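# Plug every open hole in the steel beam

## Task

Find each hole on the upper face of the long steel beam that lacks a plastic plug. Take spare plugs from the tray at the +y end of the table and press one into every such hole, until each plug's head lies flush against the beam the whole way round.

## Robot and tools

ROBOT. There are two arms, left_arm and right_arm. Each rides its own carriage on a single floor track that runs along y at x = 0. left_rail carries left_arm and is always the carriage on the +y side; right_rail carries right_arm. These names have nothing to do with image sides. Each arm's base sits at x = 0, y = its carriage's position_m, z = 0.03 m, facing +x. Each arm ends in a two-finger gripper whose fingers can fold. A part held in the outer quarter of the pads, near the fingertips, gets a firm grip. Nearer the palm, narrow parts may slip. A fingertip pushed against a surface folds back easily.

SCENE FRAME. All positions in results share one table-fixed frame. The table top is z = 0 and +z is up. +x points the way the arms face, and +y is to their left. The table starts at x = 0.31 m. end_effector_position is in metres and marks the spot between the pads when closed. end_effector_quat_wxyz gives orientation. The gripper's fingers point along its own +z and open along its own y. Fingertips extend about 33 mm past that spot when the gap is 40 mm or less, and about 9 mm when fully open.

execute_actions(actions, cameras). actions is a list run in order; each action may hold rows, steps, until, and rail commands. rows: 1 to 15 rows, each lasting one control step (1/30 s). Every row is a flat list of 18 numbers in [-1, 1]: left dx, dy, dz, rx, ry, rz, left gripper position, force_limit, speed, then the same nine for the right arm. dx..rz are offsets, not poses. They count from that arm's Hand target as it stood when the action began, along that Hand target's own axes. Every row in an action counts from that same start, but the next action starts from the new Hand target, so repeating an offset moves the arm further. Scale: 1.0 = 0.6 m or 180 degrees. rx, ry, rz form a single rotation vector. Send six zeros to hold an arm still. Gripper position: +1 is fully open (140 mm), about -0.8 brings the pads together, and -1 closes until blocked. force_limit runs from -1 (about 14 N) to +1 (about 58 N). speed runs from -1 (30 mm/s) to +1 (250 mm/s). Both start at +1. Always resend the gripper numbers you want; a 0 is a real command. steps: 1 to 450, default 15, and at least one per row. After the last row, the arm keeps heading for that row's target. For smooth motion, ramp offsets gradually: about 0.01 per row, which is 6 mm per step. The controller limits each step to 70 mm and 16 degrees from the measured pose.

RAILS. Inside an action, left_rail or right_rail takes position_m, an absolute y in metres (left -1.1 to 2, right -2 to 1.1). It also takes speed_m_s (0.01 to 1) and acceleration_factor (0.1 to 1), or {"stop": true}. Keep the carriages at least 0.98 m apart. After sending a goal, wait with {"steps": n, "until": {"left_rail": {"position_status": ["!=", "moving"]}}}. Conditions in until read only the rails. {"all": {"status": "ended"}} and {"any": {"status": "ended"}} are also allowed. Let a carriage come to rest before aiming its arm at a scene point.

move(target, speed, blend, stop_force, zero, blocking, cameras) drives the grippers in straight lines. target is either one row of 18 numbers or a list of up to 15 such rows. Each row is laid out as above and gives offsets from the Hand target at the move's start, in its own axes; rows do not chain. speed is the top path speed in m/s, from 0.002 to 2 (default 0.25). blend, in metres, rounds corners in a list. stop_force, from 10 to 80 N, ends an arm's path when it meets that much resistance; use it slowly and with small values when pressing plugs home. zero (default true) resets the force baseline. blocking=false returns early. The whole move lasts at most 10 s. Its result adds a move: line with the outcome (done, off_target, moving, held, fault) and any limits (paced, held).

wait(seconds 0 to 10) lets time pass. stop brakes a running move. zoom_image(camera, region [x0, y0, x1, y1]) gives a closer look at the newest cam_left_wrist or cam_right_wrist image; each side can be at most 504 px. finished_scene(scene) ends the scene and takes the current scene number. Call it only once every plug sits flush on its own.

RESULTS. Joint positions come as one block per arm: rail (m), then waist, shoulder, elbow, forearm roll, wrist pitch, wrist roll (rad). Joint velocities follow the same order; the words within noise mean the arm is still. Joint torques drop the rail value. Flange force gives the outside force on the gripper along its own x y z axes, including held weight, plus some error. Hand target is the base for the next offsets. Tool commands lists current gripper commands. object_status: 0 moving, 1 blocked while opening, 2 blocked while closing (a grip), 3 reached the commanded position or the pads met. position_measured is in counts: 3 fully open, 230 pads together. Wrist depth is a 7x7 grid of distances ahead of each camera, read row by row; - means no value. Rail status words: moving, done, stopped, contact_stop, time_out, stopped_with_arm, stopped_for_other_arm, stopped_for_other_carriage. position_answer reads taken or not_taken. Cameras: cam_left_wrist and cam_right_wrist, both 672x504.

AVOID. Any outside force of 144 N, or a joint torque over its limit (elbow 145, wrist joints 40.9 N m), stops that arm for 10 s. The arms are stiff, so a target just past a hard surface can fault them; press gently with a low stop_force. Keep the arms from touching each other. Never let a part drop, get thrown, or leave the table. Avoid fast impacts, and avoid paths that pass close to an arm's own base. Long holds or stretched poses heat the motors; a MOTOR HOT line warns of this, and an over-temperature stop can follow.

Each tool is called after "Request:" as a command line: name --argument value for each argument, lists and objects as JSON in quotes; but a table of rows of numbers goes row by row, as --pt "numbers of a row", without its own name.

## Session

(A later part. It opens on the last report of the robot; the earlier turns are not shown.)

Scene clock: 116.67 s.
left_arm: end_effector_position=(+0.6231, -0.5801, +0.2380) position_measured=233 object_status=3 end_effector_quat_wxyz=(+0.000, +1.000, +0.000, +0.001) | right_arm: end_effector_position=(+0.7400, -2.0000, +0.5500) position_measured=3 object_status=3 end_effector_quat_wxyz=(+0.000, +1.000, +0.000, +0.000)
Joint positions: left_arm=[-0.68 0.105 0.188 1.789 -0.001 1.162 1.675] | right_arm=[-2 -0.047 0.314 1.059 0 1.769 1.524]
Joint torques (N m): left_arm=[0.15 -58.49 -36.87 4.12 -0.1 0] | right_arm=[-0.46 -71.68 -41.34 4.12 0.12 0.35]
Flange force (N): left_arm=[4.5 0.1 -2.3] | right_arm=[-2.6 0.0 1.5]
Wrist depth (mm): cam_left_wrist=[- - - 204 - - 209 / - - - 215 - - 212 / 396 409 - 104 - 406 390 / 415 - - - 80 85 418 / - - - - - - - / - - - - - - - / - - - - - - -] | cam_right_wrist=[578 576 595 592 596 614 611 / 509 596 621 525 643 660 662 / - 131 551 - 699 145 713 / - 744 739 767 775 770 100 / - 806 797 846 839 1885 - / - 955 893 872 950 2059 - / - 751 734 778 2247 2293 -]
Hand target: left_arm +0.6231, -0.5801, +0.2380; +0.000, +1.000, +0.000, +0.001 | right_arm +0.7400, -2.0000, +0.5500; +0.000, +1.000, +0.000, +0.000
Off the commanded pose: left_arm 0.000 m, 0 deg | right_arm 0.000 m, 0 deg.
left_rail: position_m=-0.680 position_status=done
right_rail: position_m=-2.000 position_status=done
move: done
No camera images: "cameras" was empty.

Request:
execute_actions --actions '[{"left_rail":{"position_m":2.0,"acceleration_factor":0.6},"rows":[[0,0,-0.12,0,0,0,-0.3,-0.5,0,0,0,0,0,0,0,1,1,1]],"steps":300,"until":{"all":{"status":"ended"}}}]' --cameras '[]'

Request:
move --target '[0.1593,-0.574,0.383,0,0,0,-0.3,-0.5,0,0,0,0,0,0,0,1,1,1]' --cameras '["cam_left_wrist"]'

Request:
zoom_image --camera "cam_left_wrist" --region '[200, 50, 480, 330]'

Request:
move --target '[0,0,0,0,0,0,-0.3,-0.5,0,-0.7,0.6,0,0,0,0,1,1,1]' --cameras '["cam_right_wrist"]'

Scene clock: 122.90 s.
left_arm: end_effector_position=(+0.6230, +2.0999, +0.3100) position_measured=167 object_status=3 end_effector_quat_wxyz=(+0.000, +1.000, +0.000, +0.001) | right_arm: end_effector_position=(+0.7400, -2.0000, +0.5500) position_measured=3 object_status=3 end_effector_quat_wxyz=(+0.000, +1.000, +0.000, +0.000)
Joint positions: left_arm=[2 0.105 0.148 1.7 0 1.291 1.675] | right_arm=[-2 -0.047 0.314 1.059 0 1.769 1.524]
Joint torques (N m): left_arm=[0.02 -56.12 -38.42 4.25 -0.08 0.02] | right_arm=[-0.52 -71.47 -41.41 4.1 0.13 0.36]
Flange force (N): left_arm=[4.5 -0.4 -3.4] | right_arm=[-3.3 -0.4 1.7]
Wrist depth (mm): cam_left_wrist=[395 397 398 396 396 396 - / 428 431 431 428 430 422 295 / 464 458 450 468 131 459 466 / - - 79 509 - - - / - - - 539 - - - / - - - 579 - - - / - - - 647 - - -] | cam_right_wrist=[573 584 592 587 598 604 601 / 603 601 643 643 641 656 668 / - 130 704 - 715 145 695 / - 751 744 778 783 780 100 / - - 839 842 827 1838 96 / - - 883 883 967 2022 - / 1006 984 727 786 2269 2317 -]
Hand target: left_arm +0.6230, +2.0999, +0.3100; +0.000, +1.000, +0.000, +0.001 | right_arm +0.7400, -2.0000, +0.5500; +0.000, +1.000, +0.000, +0.000
Off the commanded pose: left_arm 0.000 m, 0 deg | right_arm 0.000 m, 0 deg.
left_rail: position_m=2.000 position_status=done
right_rail: position_m=-2.000 position_status=done
No camera images: "cameras" was empty.

Scene clock: 124.97 s.
left_arm: end_effector_position=(+0.7190, +2.4443, +0.0803) position_measured=167 object_status=3 end_effector_quat_wxyz=(+0.000, +1.000, +0.000, +0.001) | right_arm: end_effector_position=(+0.7400, -2.0000, +0.5500) position_measured=3 object_status=3 end_effector_quat_wxyz=(+0.000, +1.000, +0.000, +0.000)
Joint positions: left_arm=[2 0.513 0.615 1.472 -0.001 1.053 2.085] | right_arm=[-2 -0.047 0.314 1.059 0 1.769 1.524]
Joint torques (N m): left_arm=[0.22 -97.85 -34.73 3.84 -0.08 0] | right_arm=[-0.62 -71.53 -41.54 4.1 0.14 0.36]
Flange force (N): left_arm=[5.2 -2.9 -1.5] | right_arm=[-3.3 -0.4 2.0]
Wrist depth (mm): cam_left_wrist=[187 187 188 180 188 187 187 / 202 202 202 192 199 202 202 / 219 219 212 200 153 216 219 / - - 79 236 - - - / - - - 259 - - - / - - - 288 - - - / - - - 332 - - -] | cam_right_wrist=[572 585 592 596 593 604 608 / 503 509 611 616 647 658 664 / - 139 573 563 713 145 695 / - 739 749 762 775 789 100 / - - 836 849 886 1823 100 / 908 890 890 879 980 2079 - / 988 767 732 775 2269 2341 -]
Hand target: left_arm +0.7190, +2.4443, +0.0803; +0.000, +1.000, +0.000, +0.001 | right_arm +0.7400, -2.0000, +0.5500; +0.000, +1.000, +0.000, +0.000
Off the commanded pose: left_arm 0.000 m, 0 deg | right_arm 0.000 m, 0 deg.
left_rail: position_m=2.000 position_status=done
right_rail: position_m=-2.000 position_status=done
move: done
Images, in order (width x height): cam_left_wrist 672x504.

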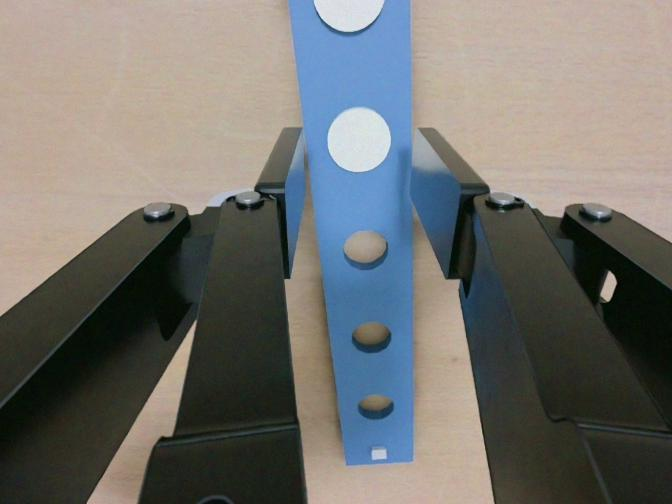

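Scaled by 1.800 from the camera's 672x504 image, which has a finer 960x720 frame.

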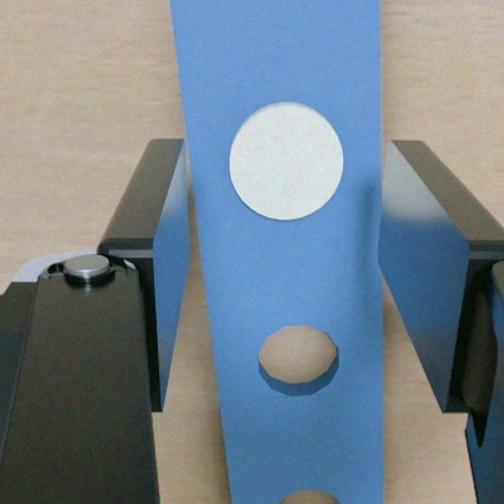

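Scene clock: 127.57 s.
left_arm: end_effector_position=(+0.7190, +2.4443, +0.0803) position_measured=167 object_status=3 end_effector_quat_wxyz=(+0.000, +1.000, +0.000, +0.001) | right_arm: end_effector_position=(+0.3200, -2.3600, +0.5500) position_measured=3 object_status=3 end_effector_quat_wxyz=(+0.000, +1.000, +0.000, +0.000)
Joint positions: left_arm=[2 0.513 0.615 1.472 -0.001 1.053 2.085] | right_arm=[-2 -0.916 -0.117 1.536 0 1.722 0.655]
Joint torques (N m): left_arm=[0.12 -97.48 -34.67 3.87 -0.1 0] | right_arm=[-0.3 -27.01 -41.92 4.18 0.16 0.36]
Flange force (N): left_arm=[5.5 -2.4 -1.8] | right_arm=[-3.2 -3.2 2.0]
Wrist depth (mm): cam_left_wrist=[187 187 188 178 188 187 188 / 202 202 202 191 199 202 202 / 219 219 212 200 132 216 219 / - - 79 236 - - - / - - - 263 - - - / - - - 282 - - - / - - - 332 - - -] | cam_right_wrist=[575 575 584 593 596 606 1278 / - - 648 1340 1316 1364 1381 / 616 639 650 1426 1444 146 1454 / - 680 713 1612 1623 1600 100 / 499 770 786 1685 1779 1724 100 / 1794 1869 1934 1986 1986 2079 - / 2118 2159 2098 2159 2247 2317 -]
Hand target: left_arm +0.7190, +2.4443, +0.0803; +0.000, +1.000, +0.000, +0.001 | right_arm +0.3200, -2.3600, +0.5500; +0.000, +1.000, +0.000, +0.000
Off the commanded pose: left_arm 0.000 m, 0 deg | right_arm 0.000 m, 0 deg.
left_rail: position_m=2.000 position_status=done
right_rail: position_m=-2.000 position_status=done
move: done
Images, in order (width x height): cam_right_wrist 672x504.

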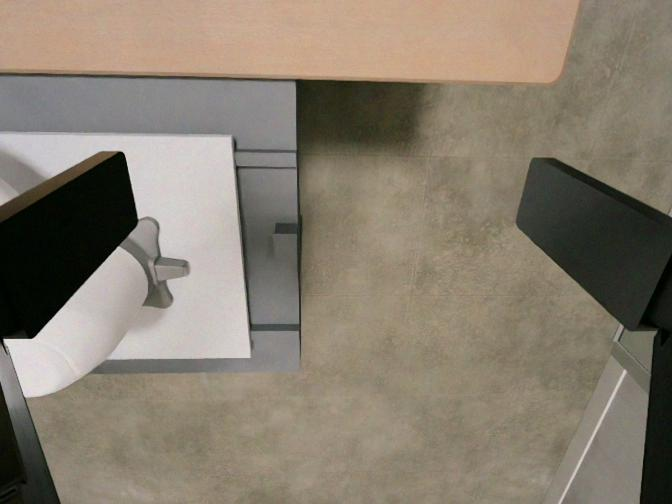

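Request:
move --target '[0.0035,0,0.0627,0,0,0,-0.3,-0.5,-0.5,0,0,0,0,0,0,1,1,1]' --speed 0.08 --cameras '[]'

Request:
execute_actions --actions '[{"rows":[[0,0,0,0,0,0,-1,-0.5,-1,0,0,0,0,0,0,1,1,1]],"steps":70}]' --cameras '[]'

Request:
move --target '[0,0,-0.12,0,0,0,-1,-0.5,-1,0,0,0,0,0,0,1,1,1]' --speed 0.06 --cameras '["cam_left_wrist"]'

Request:
move --target '[-0.168,0.741,-0.192,0,0,0,-1,-0.5,-1,0,0,0,0,0,0,1,1,1]' --cameras '[]'

Request:
execute_actions --actions '[{"left_rail":{"position_m":-1.018,"acceleration_factor":0.5},"steps":350,"until":{"all":{"status":"ended"}}}]' --cameras '[]'

Request:
move --target '[0,1.445,0,0,0,0,-1,-0.5,-1,0,0,0,0,0,0,1,1,1]' --cameras '["cam_left_wrist"]'

Scene clock: 129.70 s.
left_arm: end_effector_position=(+0.7211, +2.4443, +0.0426) position_measured=167 object_status=3 end_effector_quat_wxyz=(+0.000, +1.000, +0.000, +0.001) | right_arm: end_effector_position=(+0.3200, -2.3600, +0.5500) position_measured=3 object_status=3 end_effector_quat_wxyz=(+0.000, +1.000, +0.000, +0.000)
Joint positions: left_arm=[2 0.512 0.649 1.491 -0.001 1 2.083] | right_arm=[-2 -0.916 -0.117 1.536 0 1.722 0.655]
Joint torques (N m): left_arm=[-0.35 -99.4 -33.69 3.71 -0.07 0.04] | right_arm=[-0.45 -27.84 -41.85 4.21 0.15 0.34]
Flange force (N): left_arm=[4.3 -3.3 -1.3] | right_arm=[-1.7 -2.5 1.7]
Wrist depth (mm): cam_left_wrist=[153 153 153 139 151 153 153 / 165 165 166 - 165 165 165 / 180 176 173 163 153 177 180 / - - 79 193 180 - - / - - - 207 - - - / - - - 234 - - - / - - - 265 - - -] | cam_right_wrist=[570 578 584 592 603 611 1286 / - - - 1364 1340 1390 1417 / 618 639 658 1435 1483 145 1454 / - 668 711 1589 1589 - 100 / 501 770 759 1765 1765 1765 100 / 1885 1901 1934 1968 2040 1901 - / 1968 2118 2202 2247 2366 2317 -]
Hand target: left_arm +0.7212, +2.4443, +0.0427; +0.000, +1.000, +0.000, +0.001 | right_arm +0.3200, -2.3600, +0.5500; +0.000, +1.000, +0.000, +0.000
Off the commanded pose: left_arm 0.000 m, 0 deg | right_arm 0.000 m, 0 deg.
left_rail: position_m=2.000 position_status=done
right_rail: position_m=-2.000 position_status=done
move: done
No camera images: "cameras" was empty.

Scene clock: 132.23 s.
left_arm: end_effector_position=(+0.7212, +2.4443, +0.0427) position_measured=190 object_status=2 end_effector_quat_wxyz=(+0.000, +1.000, +0.000, +0.001) | right_arm: end_effector_position=(+0.3200, -2.3600, +0.5500) position_measured=3 object_status=3 end_effector_quat_wxyz=(+0.000, +1.000, +0.000, +0.000)
Joint positions: left_arm=[2 0.512 0.649 1.49 -0.001 1 2.083] | right_arm=[-2 -0.916 -0.117 1.536 0 1.722 0.655]
Joint torques (N m): left_arm=[2.32 -98.47 -34.56 4.67 -1.04 0.03] | right_arm=[-0.52 -27.99 -41.78 4.21 0.14 0.33]
Flange force (N): left_arm=[4.1 0.6 -2.7] | right_arm=[-1.3 -2.2 1.5]
Wrist depth (mm): cam_left_wrist=[153 153 153 - 151 153 153 / 165 165 165 - 166 166 166 / 179 180 177 160 139 177 179 / - - 79 186 - 89 189 / - - - 207 - - - / - - - 235 - - - / - - - 266 - - -] | cam_right_wrist=[576 590 585 593 603 613 1286 / - - - 1348 1316 1364 1373 / 614 635 686 1364 1473 145 1454 / - 672 715 1545 1612 1647 100 / 499 762 789 1724 1823 1794 100 / 1901 1808 2004 1951 1968 1917 - / 2159 2202 2118 2202 2247 2269 -]
Hand target: left_arm +0.7212, +2.4443, +0.0427; +0.000, +1.000, +0.000, +0.001 | right_arm +0.3200, -2.3600, +0.5500; +0.000, +1.000, +0.000, +0.000
Off the commanded pose: left_arm 0.000 m, 0 deg | right_arm 0.000 m, 0 deg.
left_rail: position_m=2.000 position_status=done
right_rail: position_m=-2.000 position_status=done
No camera images: "cameras" was empty.

Scene clock: 133.70 s.
left_arm: end_effector_position=(+0.7211, +2.4444, +0.1149) position_measured=190 object_status=2 end_effector_quat_wxyz=(+0.000, +1.000, +0.000, +0.001) | right_arm: end_effector_position=(+0.3200, -2.3600, +0.5500) position_measured=3 object_status=3 end_effector_quat_wxyz=(+0.000, +1.000, +0.000, +0.000)
Joint positions: left_arm=[2 0.512 0.591 1.443 -0.001 1.105 2.083] | right_arm=[-2 -0.916 -0.117 1.536 0 1.722 0.655]
Joint torques (N m): left_arm=[-0.1 -96.89 -35.86 3.96 -0.03 0] | right_arm=[-0.33 -27.94 -41.73 4.21 0.13 0.37]
Flange force (N): left_arm=[5.3 -3.4 -1.3] | right_arm=[-1.9 -2.1 1.5]
Wrist depth (mm): cam_left_wrist=[219 218 219 205 219 219 218 / 235 236 236 232 236 236 235 / 257 256 252 161 139 252 256 / 269 - 79 270 - 89 270 / - - - 303 - - - / - - - 338 - - - / - - - 390 - - -] | cam_right_wrist=[584 582 592 595 599 604 1257 / 656 - 680 1356 1340 1417 1399 / 625 625 680 1463 1417 145 1503 / - 672 736 1555 1612 1577 100 / 498 762 775 1724 1808 1808 100 / 1853 1901 1853 1934 1968 2022 - / 2004 2079 2098 2269 2202 2317 -]
Hand target: left_arm +0.7210, +2.4443, +0.1147; +0.000, +1.000, +0.000, +0.001 | right_arm +0.3200, -2.3600, +0.5500; +0.000, +1.000, +0.000, +0.000
Off the commanded pose: left_arm 0.000 m, 0 deg | right_arm 0.000 m, 0 deg.
left_rail: position_m=2.000 position_status=done
right_rail: position_m=-2.000 position_status=done
move: done
Images, in order (width x height): cam_left_wrist 672x504.

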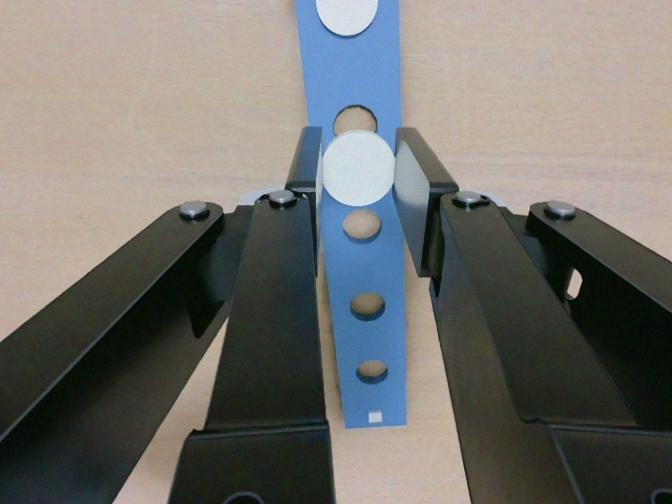

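Scene clock: 135.97 s.
left_arm: end_effector_position=(+0.6200, +1.9998, +0.2298) position_measured=190 object_status=2 end_effector_quat_wxyz=(+0.000, +1.000, +0.000, +0.001) | right_arm: end_effector_position=(+0.3200, -2.3600, +0.5500) position_measured=3 object_status=3 end_effector_quat_wxyz=(+0.000, +1.000, +0.000, +0.000)
Joint positions: left_arm=[2 -0.056 0.177 1.819 0 1.143 1.515] | right_arm=[-2 -0.916 -0.117 1.536 0 1.722 0.655]
Joint torques (N m): left_arm=[-0.1 -56.81 -36.36 4.09 -0.09 0] | right_arm=[-0.56 -27.73 -41.76 4.18 0.13 0.35]
Flange force (N): left_arm=[4.8 0.1 -2.1] | right_arm=[-1.6 -2.3 1.5]
Wrist depth (mm): cam_left_wrist=[323 323 324 323 318 - 192 / 348 348 349 344 338 - - / 378 378 372 163 139 390 390 / - - 80 415 - 89 399 / - - - 458 - - - / - - - - - - - / - - - - - - -] | cam_right_wrist=[570 576 587 595 598 609 1301 / - 603 674 1316 1340 1356 1381 / 613 637 664 1417 1417 145 1435 / - 662 722 1577 1635 1600 100 / 493 764 812 1779 1808 1823 100 / 1838 1838 1951 2022 2022 2079 - / 2022 2079 2159 2180 2269 2341 -]
Hand target: left_arm +0.6200, +1.9997, +0.2298; +0.000, +1.000, +0.000, +0.001 | right_arm +0.3200, -2.3600, +0.5500; +0.000, +1.000, +0.000, +0.000
Off the commanded pose: left_arm 0.000 m, 0 deg | right_arm 0.000 m, 0 deg.
left_rail: position_m=2.000 position_status=done
right_rail: position_m=-2.000 position_status=done
move: done
No camera images: "cameras" was empty.

Scene clock: 140.50 s.
left_arm: end_effector_position=(+0.6200, -1.0182, +0.2298) position_measured=190 object_status=2 end_effector_quat_wxyz=(+0.000, +1.000, +0.000, +0.001) | right_arm: end_effector_position=(+0.3200, -2.3600, +0.5500) position_measured=3 object_status=3 end_effector_quat_wxyz=(+0.000, +1.000, +0.000, +0.000)
Joint positions: left_arm=[-1.018 -0.056 0.177 1.819 0 1.143 1.515] | right_arm=[-2 -0.916 -0.117 1.536 0 1.722 0.655]
Joint torques (N m): left_arm=[-0.05 -57.13 -36.45 4.09 -0.04 0.01] | right_arm=[-0.42 -27.9 -41.81 4.19 0.16 0.37]
Flange force (N): left_arm=[4.6 -0.2 -2.1] | right_arm=[-1.6 -1.8 1.7]
Wrist depth (mm): cam_left_wrist=[- - 196 191 - - - / - 208 209 - - 208 - / 383 230 - 163 127 392 395 / - - 79 415 - 89 402 / - - - 456 - - - / - - - - - - - / - - - - - - -] | cam_right_wrist=[579 585 592 592 599 608 1249 / - - - 1308 1324 1399 1364 / 604 639 670 1473 1454 137 1463 / - 668 708 1612 1612 1612 100 / 492 749 789 1711 1794 1794 100 / 1779 1738 1917 1951 1901 1968 - / 2022 2059 2098 2202 2293 2293 -]
Hand target: left_arm +0.6200, -1.0182, +0.2298; +0.000, +1.000, +0.000, +0.001 | right_arm +0.3200, -2.3600, +0.5500; +0.000, +1.000, +0.000, +0.000
Tool commands: left_gripper/position=-1.0 left_gripper/force_limit=-0.5 left_gripper/speed=-1.0 right_gripper/position=+1.0 right_gripper/force_limit=+1.0 right_gripper/speed=+1.0
Off the commanded pose: left_arm 0.000 m, 0 deg | right_arm 0.000 m, 0 deg.
left_rail: position_m=-1.018 position_status=done
right_rail: position_m=-2.000 position_status=done
No camera images: "cameras" was empty.

every number of target must lie in its column's range; nothing of the call was run

Request:
move --target '[0,0.9,-0.03,0,0,0,-1,-0.5,-1,0,0,0,0,0,0,1,1,1]' --cameras '[]'

Request:
move --target '[0,0.53,0.03,0,0,0,-1,-0.5,-1,0,0,0,0,0,0,1,1,1]' --speed 0.12 --cameras '["cam_left_wrist"]'

Scene clock: 143.53 s.
left_arm: end_effector_position=(+0.6200, -1.5584, +0.2479) position_measured=190 object_status=2 end_effector_quat_wxyz=(+0.000, +1.000, +0.000, +0.001) end_effector_velocity=(+0.001, +0.001, +0.001) end_effector_angular_velocity=(-0.001, -0.001, +0.000) | right_arm: end_effector_position=(+0.3200, -2.3600, +0.5500) position_measured=3 object_status=3 end_effector_quat_wxyz=(+0.000, +1.000, +0.000, +0.000)
Joint positions: left_arm=[-1.018 -0.759 0.475 1.374 0.001 1.291 0.811] | right_arm=[-2 -0.916 -0.117 1.536 0 1.722 0.655]
Joint velocities: left_arm=[0.001 0 -0.001 -0.001 0 0 0] | right_arm=[within noise]
Joint torques (N m): left_arm=[0.08 -88.84 -38.39 4.3 -0.02 0.03] | right_arm=[-0.44 -27.83 -41.73 4.16 0.12 0.34]
Flange force (N): left_arm=[4.8 3.9 -2.8] | right_arm=[-1.6 -2.0 1.6]
Wrist depth (mm): cam_left_wrist=[- - - - - - - / - - - - - - 230 / 357 415 - 163 128 400 410 / - - 80 437 - 89 422 / - - - 479 - - - / - - - - - - - / - - - - - - -] | cam_right_wrist=[572 581 590 588 593 608 1301 / - - - 1236 1426 1340 1408 / 614 641 668 1444 1454 145 1463 / - 674 724 1577 1600 1623 100 / 498 767 818 1751 1685 1885 100 / 1823 1901 1917 1917 1951 1917 - / 2079 2118 2079 2118 2159 2180 -]
Hand target: left_arm +0.6200, -1.5583, +0.2479; +0.000, +1.000, +0.000, +0.001 | right_arm +0.3200, -2.3600, +0.5500; +0.000, +1.000, +0.000, +0.000
Off the commanded pose: left_arm 0.000 m, 0 deg | right_arm 0.000 m, 0 deg.
left_rail: position_m=-1.018 position_status=done
right_rail: position_m=-2.000 position_status=done
move: done
No camera images: "cameras" was empty.

Scene clock: 146.57 s.
left_arm: end_effector_position=(+0.6200, -1.8764, +0.2300) position_measured=190 object_status=2 end_effector_quat_wxyz=(+0.000, +1.000, +0.000, +0.001) | right_arm: end_effector_position=(+0.3200, -2.3600, +0.5500) position_measured=3 object_status=3 end_effector_quat_wxyz=(+0.000, +1.000, +0.000, +0.000)
Joint positions: left_arm=[-1.018 -0.978 0.935 0.614 0.002 1.591 0.592] | right_arm=[-2 -0.916 -0.117 1.536 0 1.722 0.655]
Joint torques (N m): left_arm=[0.08 -127.94 -40.13 4.46 -0.03 0.02] | right_arm=[-0.39 -27.86 -41.81 4.19 0.16 0.34]
Flange force (N): left_arm=[9.5 13.6 -3.8] | right_arm=[-1.7 -2.0 1.6]
Wrist depth (mm): cam_left_wrist=[- 194 - - 196 196 196 / - 211 - 159 208 211 212 / 386 225 - 163 139 230 229 / - - 79 413 - 89 398 / - - - 458 - - - / - - - - - - - / - - - - - - -] | cam_right_wrist=[572 579 593 595 590 603 1249 / - - - 1324 1340 1381 1408 / 621 639 666 1444 1473 145 1454 / - 674 739 1589 1589 1623 100 / 496 764 780 1724 1765 1794 100 / 1869 1951 1869 1951 2004 1917 - / 2059 2180 2159 2293 2139 2341 -]
Hand target: left_arm +0.6201, -1.8763, +0.2299; +0.000, +1.000, +0.000, +0.001 | right_arm +0.3200, -2.3600, +0.5500; +0.000, +1.000, +0.000, +0.000
Off the commanded pose: left_arm 0.000 m, 0 deg | right_arm 0.000 m, 0 deg.
left_rail: position_m=-1.018 position_status=done
right_rail: position_m=-2.000 position_status=done
move: done
Images, in order (width x height): cam_left_wrist 672x504.

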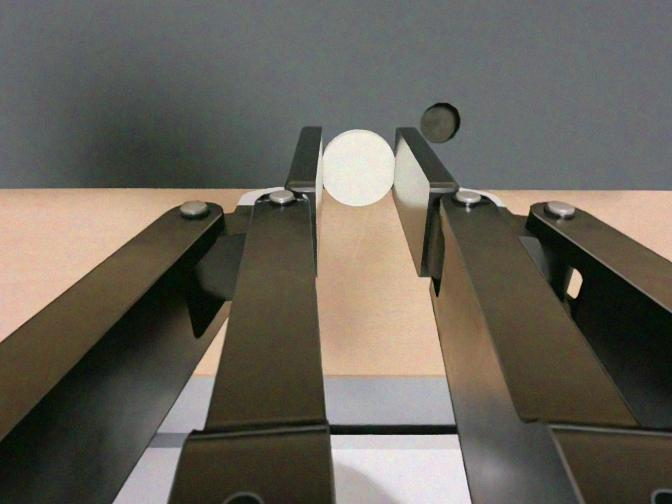

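Request:
move --target '[0.0055,0.068,0.0333,0,0,0,-1,-0.5,-1,0,0,0,0,0,0,1,1,1]' --speed 0.1 --cameras '["cam_left_wrist"]'

Request:
zoom_image --camera "cam_left_wrist" --region '[260, 50, 460, 250]'

Scene clock: 148.27 s.
left_arm: end_effector_position=(+0.6234, -1.9172, +0.2101) position_measured=190 object_status=2 end_effector_quat_wxyz=(+0.000, +1.000, +0.000, +0.001) | right_arm: end_effector_position=(+0.3200, -2.3600, +0.5500) position_measured=3 object_status=3 end_effector_quat_wxyz=(+0.000, +1.000, +0.000, +0.000)
Joint positions: left_arm=[-1.018 -0.997 1.045 0.439 0.002 1.657 0.574] | right_arm=[-2 -0.916 -0.117 1.536 0 1.722 0.655]
Joint torques (N m): left_arm=[-0.14 -133.37 -40.04 4.42 -0.04 0] | right_arm=[-0.6 -27.84 -41.79 4.19 0.16 0.33]
Flange force (N): left_arm=[0.0 0.0 0.0] | right_arm=[-1.5 -2.4 1.6]
Wrist depth (mm): cam_left_wrist=[179 - - 178 178 178 177 / - - - 188 192 192 192 / - 205 - 163 139 204 208 / - - 79 389 - 89 378 / - - - 431 - - - / - - - - - - - / - - - - - - -] | cam_right_wrist=[578 590 579 593 599 609 1286 / - 650 - 1340 1373 1399 1356 / 604 639 670 1454 1473 145 1454 / - 672 704 1577 1566 1672 96 / 502 770 772 1685 1751 1853 100 / 1838 1917 1917 1951 2004 2022 - / 2118 2224 2392 2180 2269 2224 -]
Hand target: left_arm +0.6235, -1.9171, +0.2100; +0.000, +1.000, +0.000, +0.001 | right_arm +0.3200, -2.3600, +0.5500; +0.000, +1.000, +0.000, +0.000
Off the commanded pose: left_arm 0.000 m, 0 deg | right_arm 0.000 m, 0 deg.
left_rail: position_m=-1.018 position_status=done
right_rail: position_m=-2.000 position_status=done
move: done
Images, in order (width x height): cam_left_wrist 672x504.

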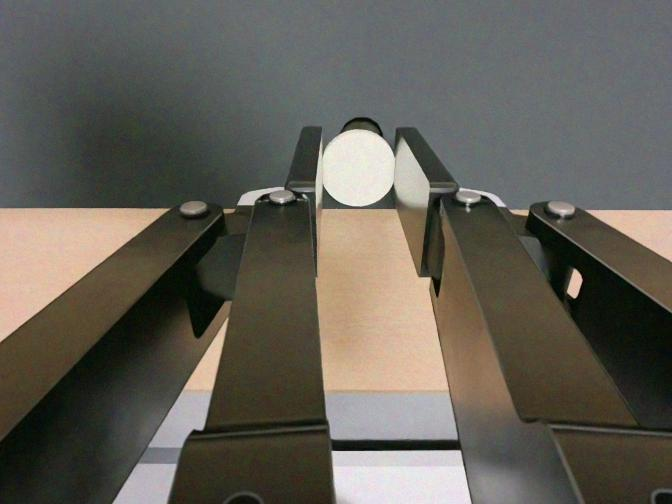

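Scaled by 2.520 from the camera's 672x504 image, which has a finer 960x720 frame.

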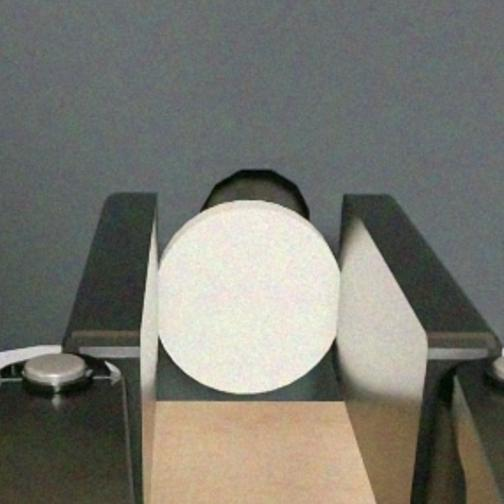

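Request:
move --target '[0,0.0022,0.04,0,0,0,-1,-0.5,-1,0,0,0,0,0,0,1,1,1]' --speed 0.05 --cameras '[]'

Request:
move --target '[0,0,0.0218,0,0,0,-1,-0.5,-1,0,0,0,0,0,0,1,1,1]' --speed 0.01 --cameras '["cam_left_wrist"]'

Request:
zoom_image --camera "cam_left_wrist" --region '[260, 50, 460, 250]'

Scene clock: 150.23 s.
left_arm: end_effector_position=(+0.6235, -1.9184, +0.1860) position_measured=190 object_status=2 end_effector_quat_wxyz=(+0.000, +1.000, +0.000, +0.001) | right_arm: end_effector_position=(+0.3200, -2.3600, +0.5500) position_measured=3 object_status=3 end_effector_quat_wxyz=(+0.000, +1.000, +0.000, +0.000)
Joint positions: left_arm=[-1.018 -0.997 1.043 0.485 0.002 1.612 0.574] | right_arm=[-2 -0.916 -0.117 1.536 0 1.722 0.655]
Joint torques (N m): left_arm=[0.36 -133.44 -40.21 4.47 -0.04 0.01] | right_arm=[-0.57 -27.82 -41.85 4.2 0.14 0.35]
Flange force (N): left_arm=[0.0 0.0 0.0] | right_arm=[-1.6 -2.6 1.7]
Wrist depth (mm): cam_left_wrist=[- 159 - 157 156 158 158 / - 166 168 166 166 168 168 / - - - 163 139 179 183 / - - 79 360 - 89 193 / - - - 399 - - - / - - - 436 - - - / - - - - - - -] | cam_right_wrist=[570 579 588 588 603 601 1278 / 668 613 630 1316 1364 1356 1408 / 614 643 678 1444 1444 145 1408 / - 666 727 1589 1577 1600 100 / 500 778 821 1738 1794 1917 100 / 1838 1853 1951 1968 1951 1986 - / 2180 2098 2118 2118 2139 2247 -]
Hand target: left_arm +0.6235, -1.9184, +0.1860; +0.000, +1.000, +0.000, +0.001 | right_arm +0.3200, -2.3600, +0.5500; +0.000, +1.000, +0.000, +0.000
Off the commanded pose: left_arm 0.000 m, 0 deg | right_arm 0.000 m, 0 deg.
left_rail: position_m=-1.018 position_status=done
right_rail: position_m=-2.000 position_status=done
move: done
No camera images: "cameras" was empty.

Scene clock: 151.77 s.
left_arm: end_effector_position=(+0.6235, -1.9184, +0.1732) position_measured=191 object_status=0 end_effector_quat_wxyz=(+0.000, +1.000, +0.000, +0.001) | right_arm: end_effector_position=(+0.3200, -2.3600, +0.5500) position_measured=3 object_status=3 end_effector_quat_wxyz=(+0.000, +1.000, +0.000, +0.000)
Joint positions: left_arm=[-1.018 -0.997 1.042 0.511 0.002 1.588 0.574] | right_arm=[-2 -0.916 -0.117 1.536 0 1.722 0.655]
Joint torques (N m): left_arm=[0.03 -91.8 -19.96 4.44 -0.3 0.09] | right_arm=[-0.42 -27.88 -41.74 4.21 0.14 0.38]
Flange force (N): left_arm=[0.0 0.0 0.0] | right_arm=[-1.5 -1.9 1.5]
Wrist depth (mm): cam_left_wrist=[142 145 147 147 145 145 145 / - 155 156 154 156 156 156 / - 170 - 156 137 167 170 / - - 79 347 - 89 - / - - - 384 - - - / - - - - - - - / - - - - - - -] | cam_right_wrist=[579 578 585 593 603 604 1271 / - 616 620 1381 1348 1356 1390 / 616 635 670 1444 1473 145 1435 / - 666 732 1600 1577 1685 100 / 503 772 815 1711 1751 1853 100 / 1934 1885 1986 1885 1951 2118 - / 2098 2247 2247 2317 2269 2224 -]
Hand target: left_arm +0.6235, -1.9184, +0.1729; +0.000, +1.000, +0.000, +0.001 | right_arm +0.3200, -2.3600, +0.5500; +0.000, +1.000, +0.000, +0.000
Off the commanded pose: left_arm 0.000 m, 0 deg | right_arm 0.000 m, 0 deg.
left_rail: position_m=-1.018 position_status=done
right_rail: position_m=-2.000 position_status=done
move: done
Images, in order (width x height): cam_left_wrist 672x504.

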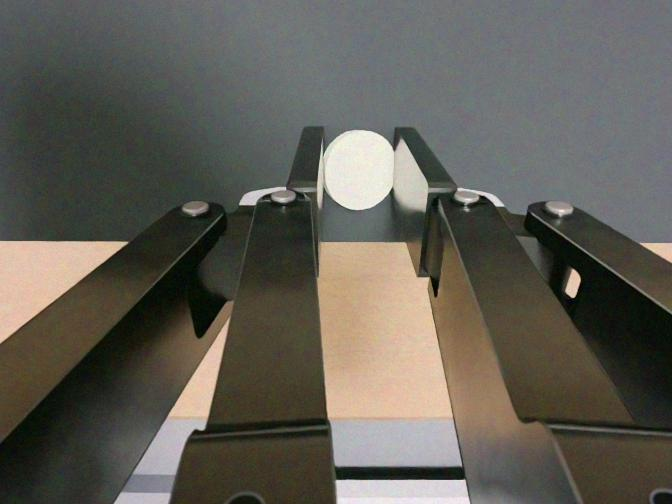

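Scaled by 2.520 from the camera's 672x504 image, which has a finer 960x720 frame.

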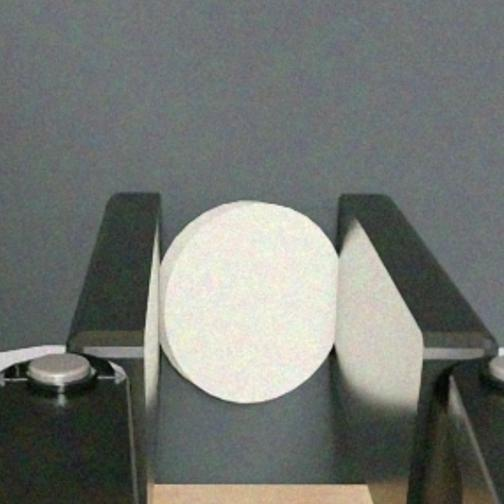

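Request:
execute_actions --actions '[{"rows":[[0,0,0,0,0,0,-0.2,-0.5,-0.5,0,0,0,0,0,0,1,1,1]],"steps":40}]' --cameras '[]'

Request:
move --target '[0,0,-0.04,0,0,0,-0.2,-0.5,-0.5,0,0,0,0,0,0,1,1,1]' --speed 0.1 --cameras '[]'

Request:
execute_actions --actions '[{"rows":[[0,0,0,0,0,0,-1,-0.5,0,0,0,0,0,0,0,1,1,1]],"steps":50}]' --cameras '[]'

Request:
move --target '[0,0,0.0345,0,0,0,-1,-0.5,0,0,0,0,0,0,0,1,1,1]' --cameras '[]' --speed 0.01

Scene clock: 154.50 s.
left_arm: end_effector_position=(+0.6235, -1.9184, +0.1729) position_measured=154 object_status=3 end_effector_quat_wxyz=(+0.000, +1.000, +0.000, +0.001) | right_arm: end_effector_position=(+0.3200, -2.3600, +0.5500) position_measured=3 object_status=3 end_effector_quat_wxyz=(+0.000, +1.000, +0.000, +0.000)
Joint positions: left_arm=[-1.018 -0.997 1.042 0.511 0.002 1.587 0.574] | right_arm=[-2 -0.916 -0.117 1.536 0 1.722 0.655]
Joint torques (N m): left_arm=[0.27 -133.31 -40.08 4.47 -0.03 0.04] | right_arm=[-0.52 -27.92 -41.73 4.2 0.15 0.35]
Flange force (N): left_arm=[0.0 0.0 0.0] | right_arm=[-1.5 -2.1 1.3]
Wrist depth (mm): cam_left_wrist=[142 146 144 142 144 144 144 / - 155 155 155 156 155 155 / 169 - 127 156 161 166 166 / - - 79 347 178 - - / - - - 381 381 - - / - - - 425 - - - / - - - 477 - - -] | cam_right_wrist=[579 581 587 595 595 609 1278 / 630 625 - 1356 1381 1348 1373 / 616 639 678 1417 1473 - 1493 / - 680 741 1545 1577 1589 100 / 501 756 806 1794 1794 1838 100 / 1869 1901 1917 2004 1934 1951 - / 2079 2139 2139 2293 2293 2180 -]
Hand target: left_arm +0.6235, -1.9184, +0.1729; +0.000, +1.000, +0.000, +0.001 | right_arm +0.3200, -2.3600, +0.5500; +0.000, +1.000, +0.000, +0.000
Off the commanded pose: left_arm 0.000 m, 0 deg | right_arm 0.000 m, 0 deg.
left_rail: position_m=-1.018 position_status=done
right_rail: position_m=-2.000 position_status=done
No camera images: "cameras" was empty.

Scene clock: 155.23 s.
left_arm: end_effector_position=(+0.6235, -1.9184, +0.1969) position_measured=154 object_status=3 end_effector_quat_wxyz=(+0.000, +1.000, +0.000, +0.001) | right_arm: end_effector_position=(+0.3200, -2.3600, +0.5500) position_measured=3 object_status=3 end_effector_quat_wxyz=(+0.000, +1.000, +0.000, +0.000)
Joint positions: left_arm=[-1.018 -0.997 1.045 0.461 0.002 1.634 0.574] | right_arm=[-2 -0.916 -0.117 1.536 0 1.722 0.655]
Joint torques (N m): left_arm=[0.13 -133.4 -39.84 4.45 -0.04 0.01] | right_arm=[-0.36 -27.79 -41.69 4.21 0.16 0.33]
Flange force (N): left_arm=[0.0 0.0 0.0] | right_arm=[-1.7 -1.7 1.4]
Wrist depth (mm): cam_left_wrist=[- - - - 166 166 166 / - - 179 176 179 179 178 / - - 128 182 150 191 194 / - - 79 374 361 - - / - - - 413 412 - - / - - - 452 - - - / - - - 497 - - -] | cam_right_wrist=[575 579 587 598 596 609 1286 / 606 - - 1308 1340 1356 1364 / 621 637 670 1483 1473 145 1426 / - 656 729 1555 1612 1600 100 / 501 770 778 1794 1823 1765 100 / 1869 1853 2004 1951 2004 1951 - / 2118 2224 2224 2202 2180 2317 -]
Hand target: left_arm +0.6235, -1.9184, +0.1969; +0.000, +1.000, +0.000, +0.001 | right_arm +0.3200, -2.3600, +0.5500; +0.000, +1.000, +0.000, +0.000
Off the commanded pose: left_arm 0.000 m, 0 deg | right_arm 0.000 m, 0 deg.
left_rail: position_m=-1.018 position_status=done
right_rail: position_m=-2.000 position_status=done
move: done
No camera images: "cameras" was empty.

Scene clock: 157.10 s.
left_arm: end_effector_position=(+0.6235, -1.9184, +0.1969) position_measured=233 object_status=3 end_effector_quat_wxyz=(+0.000, +1.000, +0.000, +0.001) | right_arm: end_effector_position=(+0.3200, -2.3600, +0.5500) position_measured=3 object_status=3 end_effector_quat_wxyz=(+0.000, +1.000, +0.000, +0.000)
Joint positions: left_arm=[-1.018 -0.997 1.045 0.461 0.002 1.634 0.574] | right_arm=[-2 -0.916 -0.117 1.536 0 1.722 0.655]
Joint torques (N m): left_arm=[0.06 -133.49 -40.03 4.47 -0.08 0.02] | right_arm=[-0.52 -27.82 -41.79 4.19 0.13 0.35]
Flange force (N): left_arm=[0.0 0.0 0.0] | right_arm=[-1.3 -2.0 1.7]
Wrist depth (mm): cam_left_wrist=[- - - 166 166 166 166 / - - - 175 179 179 179 / - - - 104 191 197 194 / 368 - - - 80 85 367 / - - - - - - - / - - - - - - - / - - - - - - -] | cam_right_wrist=[581 579 588 593 598 598 1264 / - - - 1332 1356 1356 1408 / 625 647 668 1444 1493 146 1513 / - 668 729 1566 1612 1672 100 / 499 764 789 1779 1779 1808 100 / 1869 1853 1934 2022 1951 2022 - / 2118 2118 1853 2139 2317 2269 -]
Hand target: left_arm +0.6235, -1.9184, +0.1969; +0.000, +1.000, +0.000, +0.001 | right_arm +0.3200, -2.3600, +0.5500; +0.000, +1.000, +0.000, +0.000
Off the commanded pose: left_arm 0.000 m, 0 deg | right_arm 0.000 m, 0 deg.
left_rail: position_m=-1.018 position_status=done
right_rail: position_m=-2.000 position_status=done
No camera images: "cameras" was empty.

Scene clock: 159.40 s.
left_arm: end_effector_position=(+0.6236, -1.9185, +0.1769) position_measured=233 object_status=3 end_effector_quat_wxyz=(+0.000, +1.000, +0.000, +0.001) | right_arm: end_effector_position=(+0.3200, -2.3600, +0.5500) position_measured=3 object_status=3 end_effector_quat_wxyz=(+0.000, +1.000, +0.000, +0.000)
Joint positions: left_arm=[-1.018 -0.997 1.042 0.504 0.002 1.594 0.574] | right_arm=[-2 -0.916 -0.117 1.536 0 1.722 0.655]
Joint torques (N m): left_arm=[-1.66 -33.36 4.9 4.04 -6.01 0.01] | right_arm=[-0.33 -27.89 -41.67 4.19 0.15 0.37]
Flange force (N): left_arm=[0.0 0.0 0.0] | right_arm=[-1.6 -1.4 1.4]
Wrist depth (mm): cam_left_wrist=[- 151 149 150 149 149 151 / - 155 162 161 161 164 161 / - 170 - 110 172 172 175 / 355 - - - 80 85 354 / - - - - - - - / - - - - - - - / - - - - - - -] | cam_right_wrist=[575 585 588 595 609 603 1257 / - - - 1348 1381 1340 1390 / 620 635 672 1483 1463 1381 1503 / - 672 722 1612 1555 1589 100 / 500 764 812 1724 1711 1823 100 / 1808 1986 1901 1934 1968 2059 - / 2098 2202 2159 2180 2247 2247 -]
Hand target: left_arm +0.6235, -1.9184, +0.1762; +0.000, +1.000, +0.000, +0.001 | right_arm +0.3200, -2.3600, +0.5500; +0.000, +1.000, +0.000, +0.000
Off the commanded pose: left_arm 0.001 m, 0 deg | right_arm 0.000 m, 0 deg.
left_rail: position_m=-1.018 position_status=done
right_rail: position_m=-2.000 position_status=done
move: done
No camera images: "cameras" was empty.

Request:
move --target '[0,-0.08,-0.06,0,0,0,-1,-0.5,0,0,0,0,0,0,0,1,1,1]' --speed 0.15 --cameras '["cam_left_wrist"]'

Request:
finished_scene --scene 1

Scene clock: 161.13 s.
left_arm: end_effector_position=(+0.6236, -1.8701, +0.2122) position_measured=233 object_status=3 end_effector_quat_wxyz=(+0.000, +1.000, +0.000, +0.001) | right_arm: end_effector_position=(+0.3200, -2.3600, +0.5500) position_measured=3 object_status=3 end_effector_quat_wxyz=(+0.000, +1.000, +0.000, +0.000)
Joint positions: left_arm=[-1.018 -0.972 0.927 0.661 0.002 1.552 0.598] | right_arm=[-2 -0.916 -0.117 1.536 0 1.722 0.655]
Joint torques (N m): left_arm=[-0.02 -126.38 -40.1 4.53 -0.09 0] | right_arm=[-0.35 -27.64 -41.66 4.18 0.15 0.38]
Flange force (N): left_arm=[7.4 10.2 -4.1] | right_arm=[-1.9 -1.8 1.4]
Wrist depth (mm): cam_left_wrist=[- - - - 175 179 179 / - - 195 - 194 192 194 / - - 204 114 204 210 210 / 385 - - - 80 85 386 / - - - - - - - / - - - - - - - / - - - - - - -] | cam_right_wrist=[578 579 592 596 606 613 1286 / - 623 618 1340 1373 1356 1373 / 618 641 634 1473 1503 145 1493 / - 674 717 1600 1589 1660 100 / 499 767 797 1808 1779 1838 100 / 1885 1885 1853 1869 1986 1934 - / 2139 2118 2098 2269 2224 2317 -]
Hand target: left_arm +0.6235, -1.8702, +0.2122; +0.000, +1.000, +0.000, +0.001 | right_arm +0.3200, -2.3600, +0.5500; +0.000, +1.000, +0.000, +0.000
Off the commanded pose: left_arm 0.000 m, 0 deg | right_arm 0.000 m, 0 deg.
left_rail: position_m=-1.018 position_status=done
right_rail: position_m=-2.000 position_status=done
move: done
Images, in order (width x height): cam_left_wrist 672x504.

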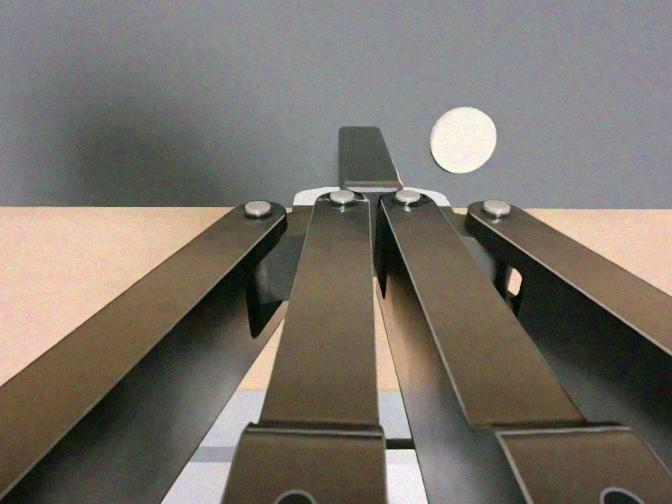

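The scene is finished: the task was done.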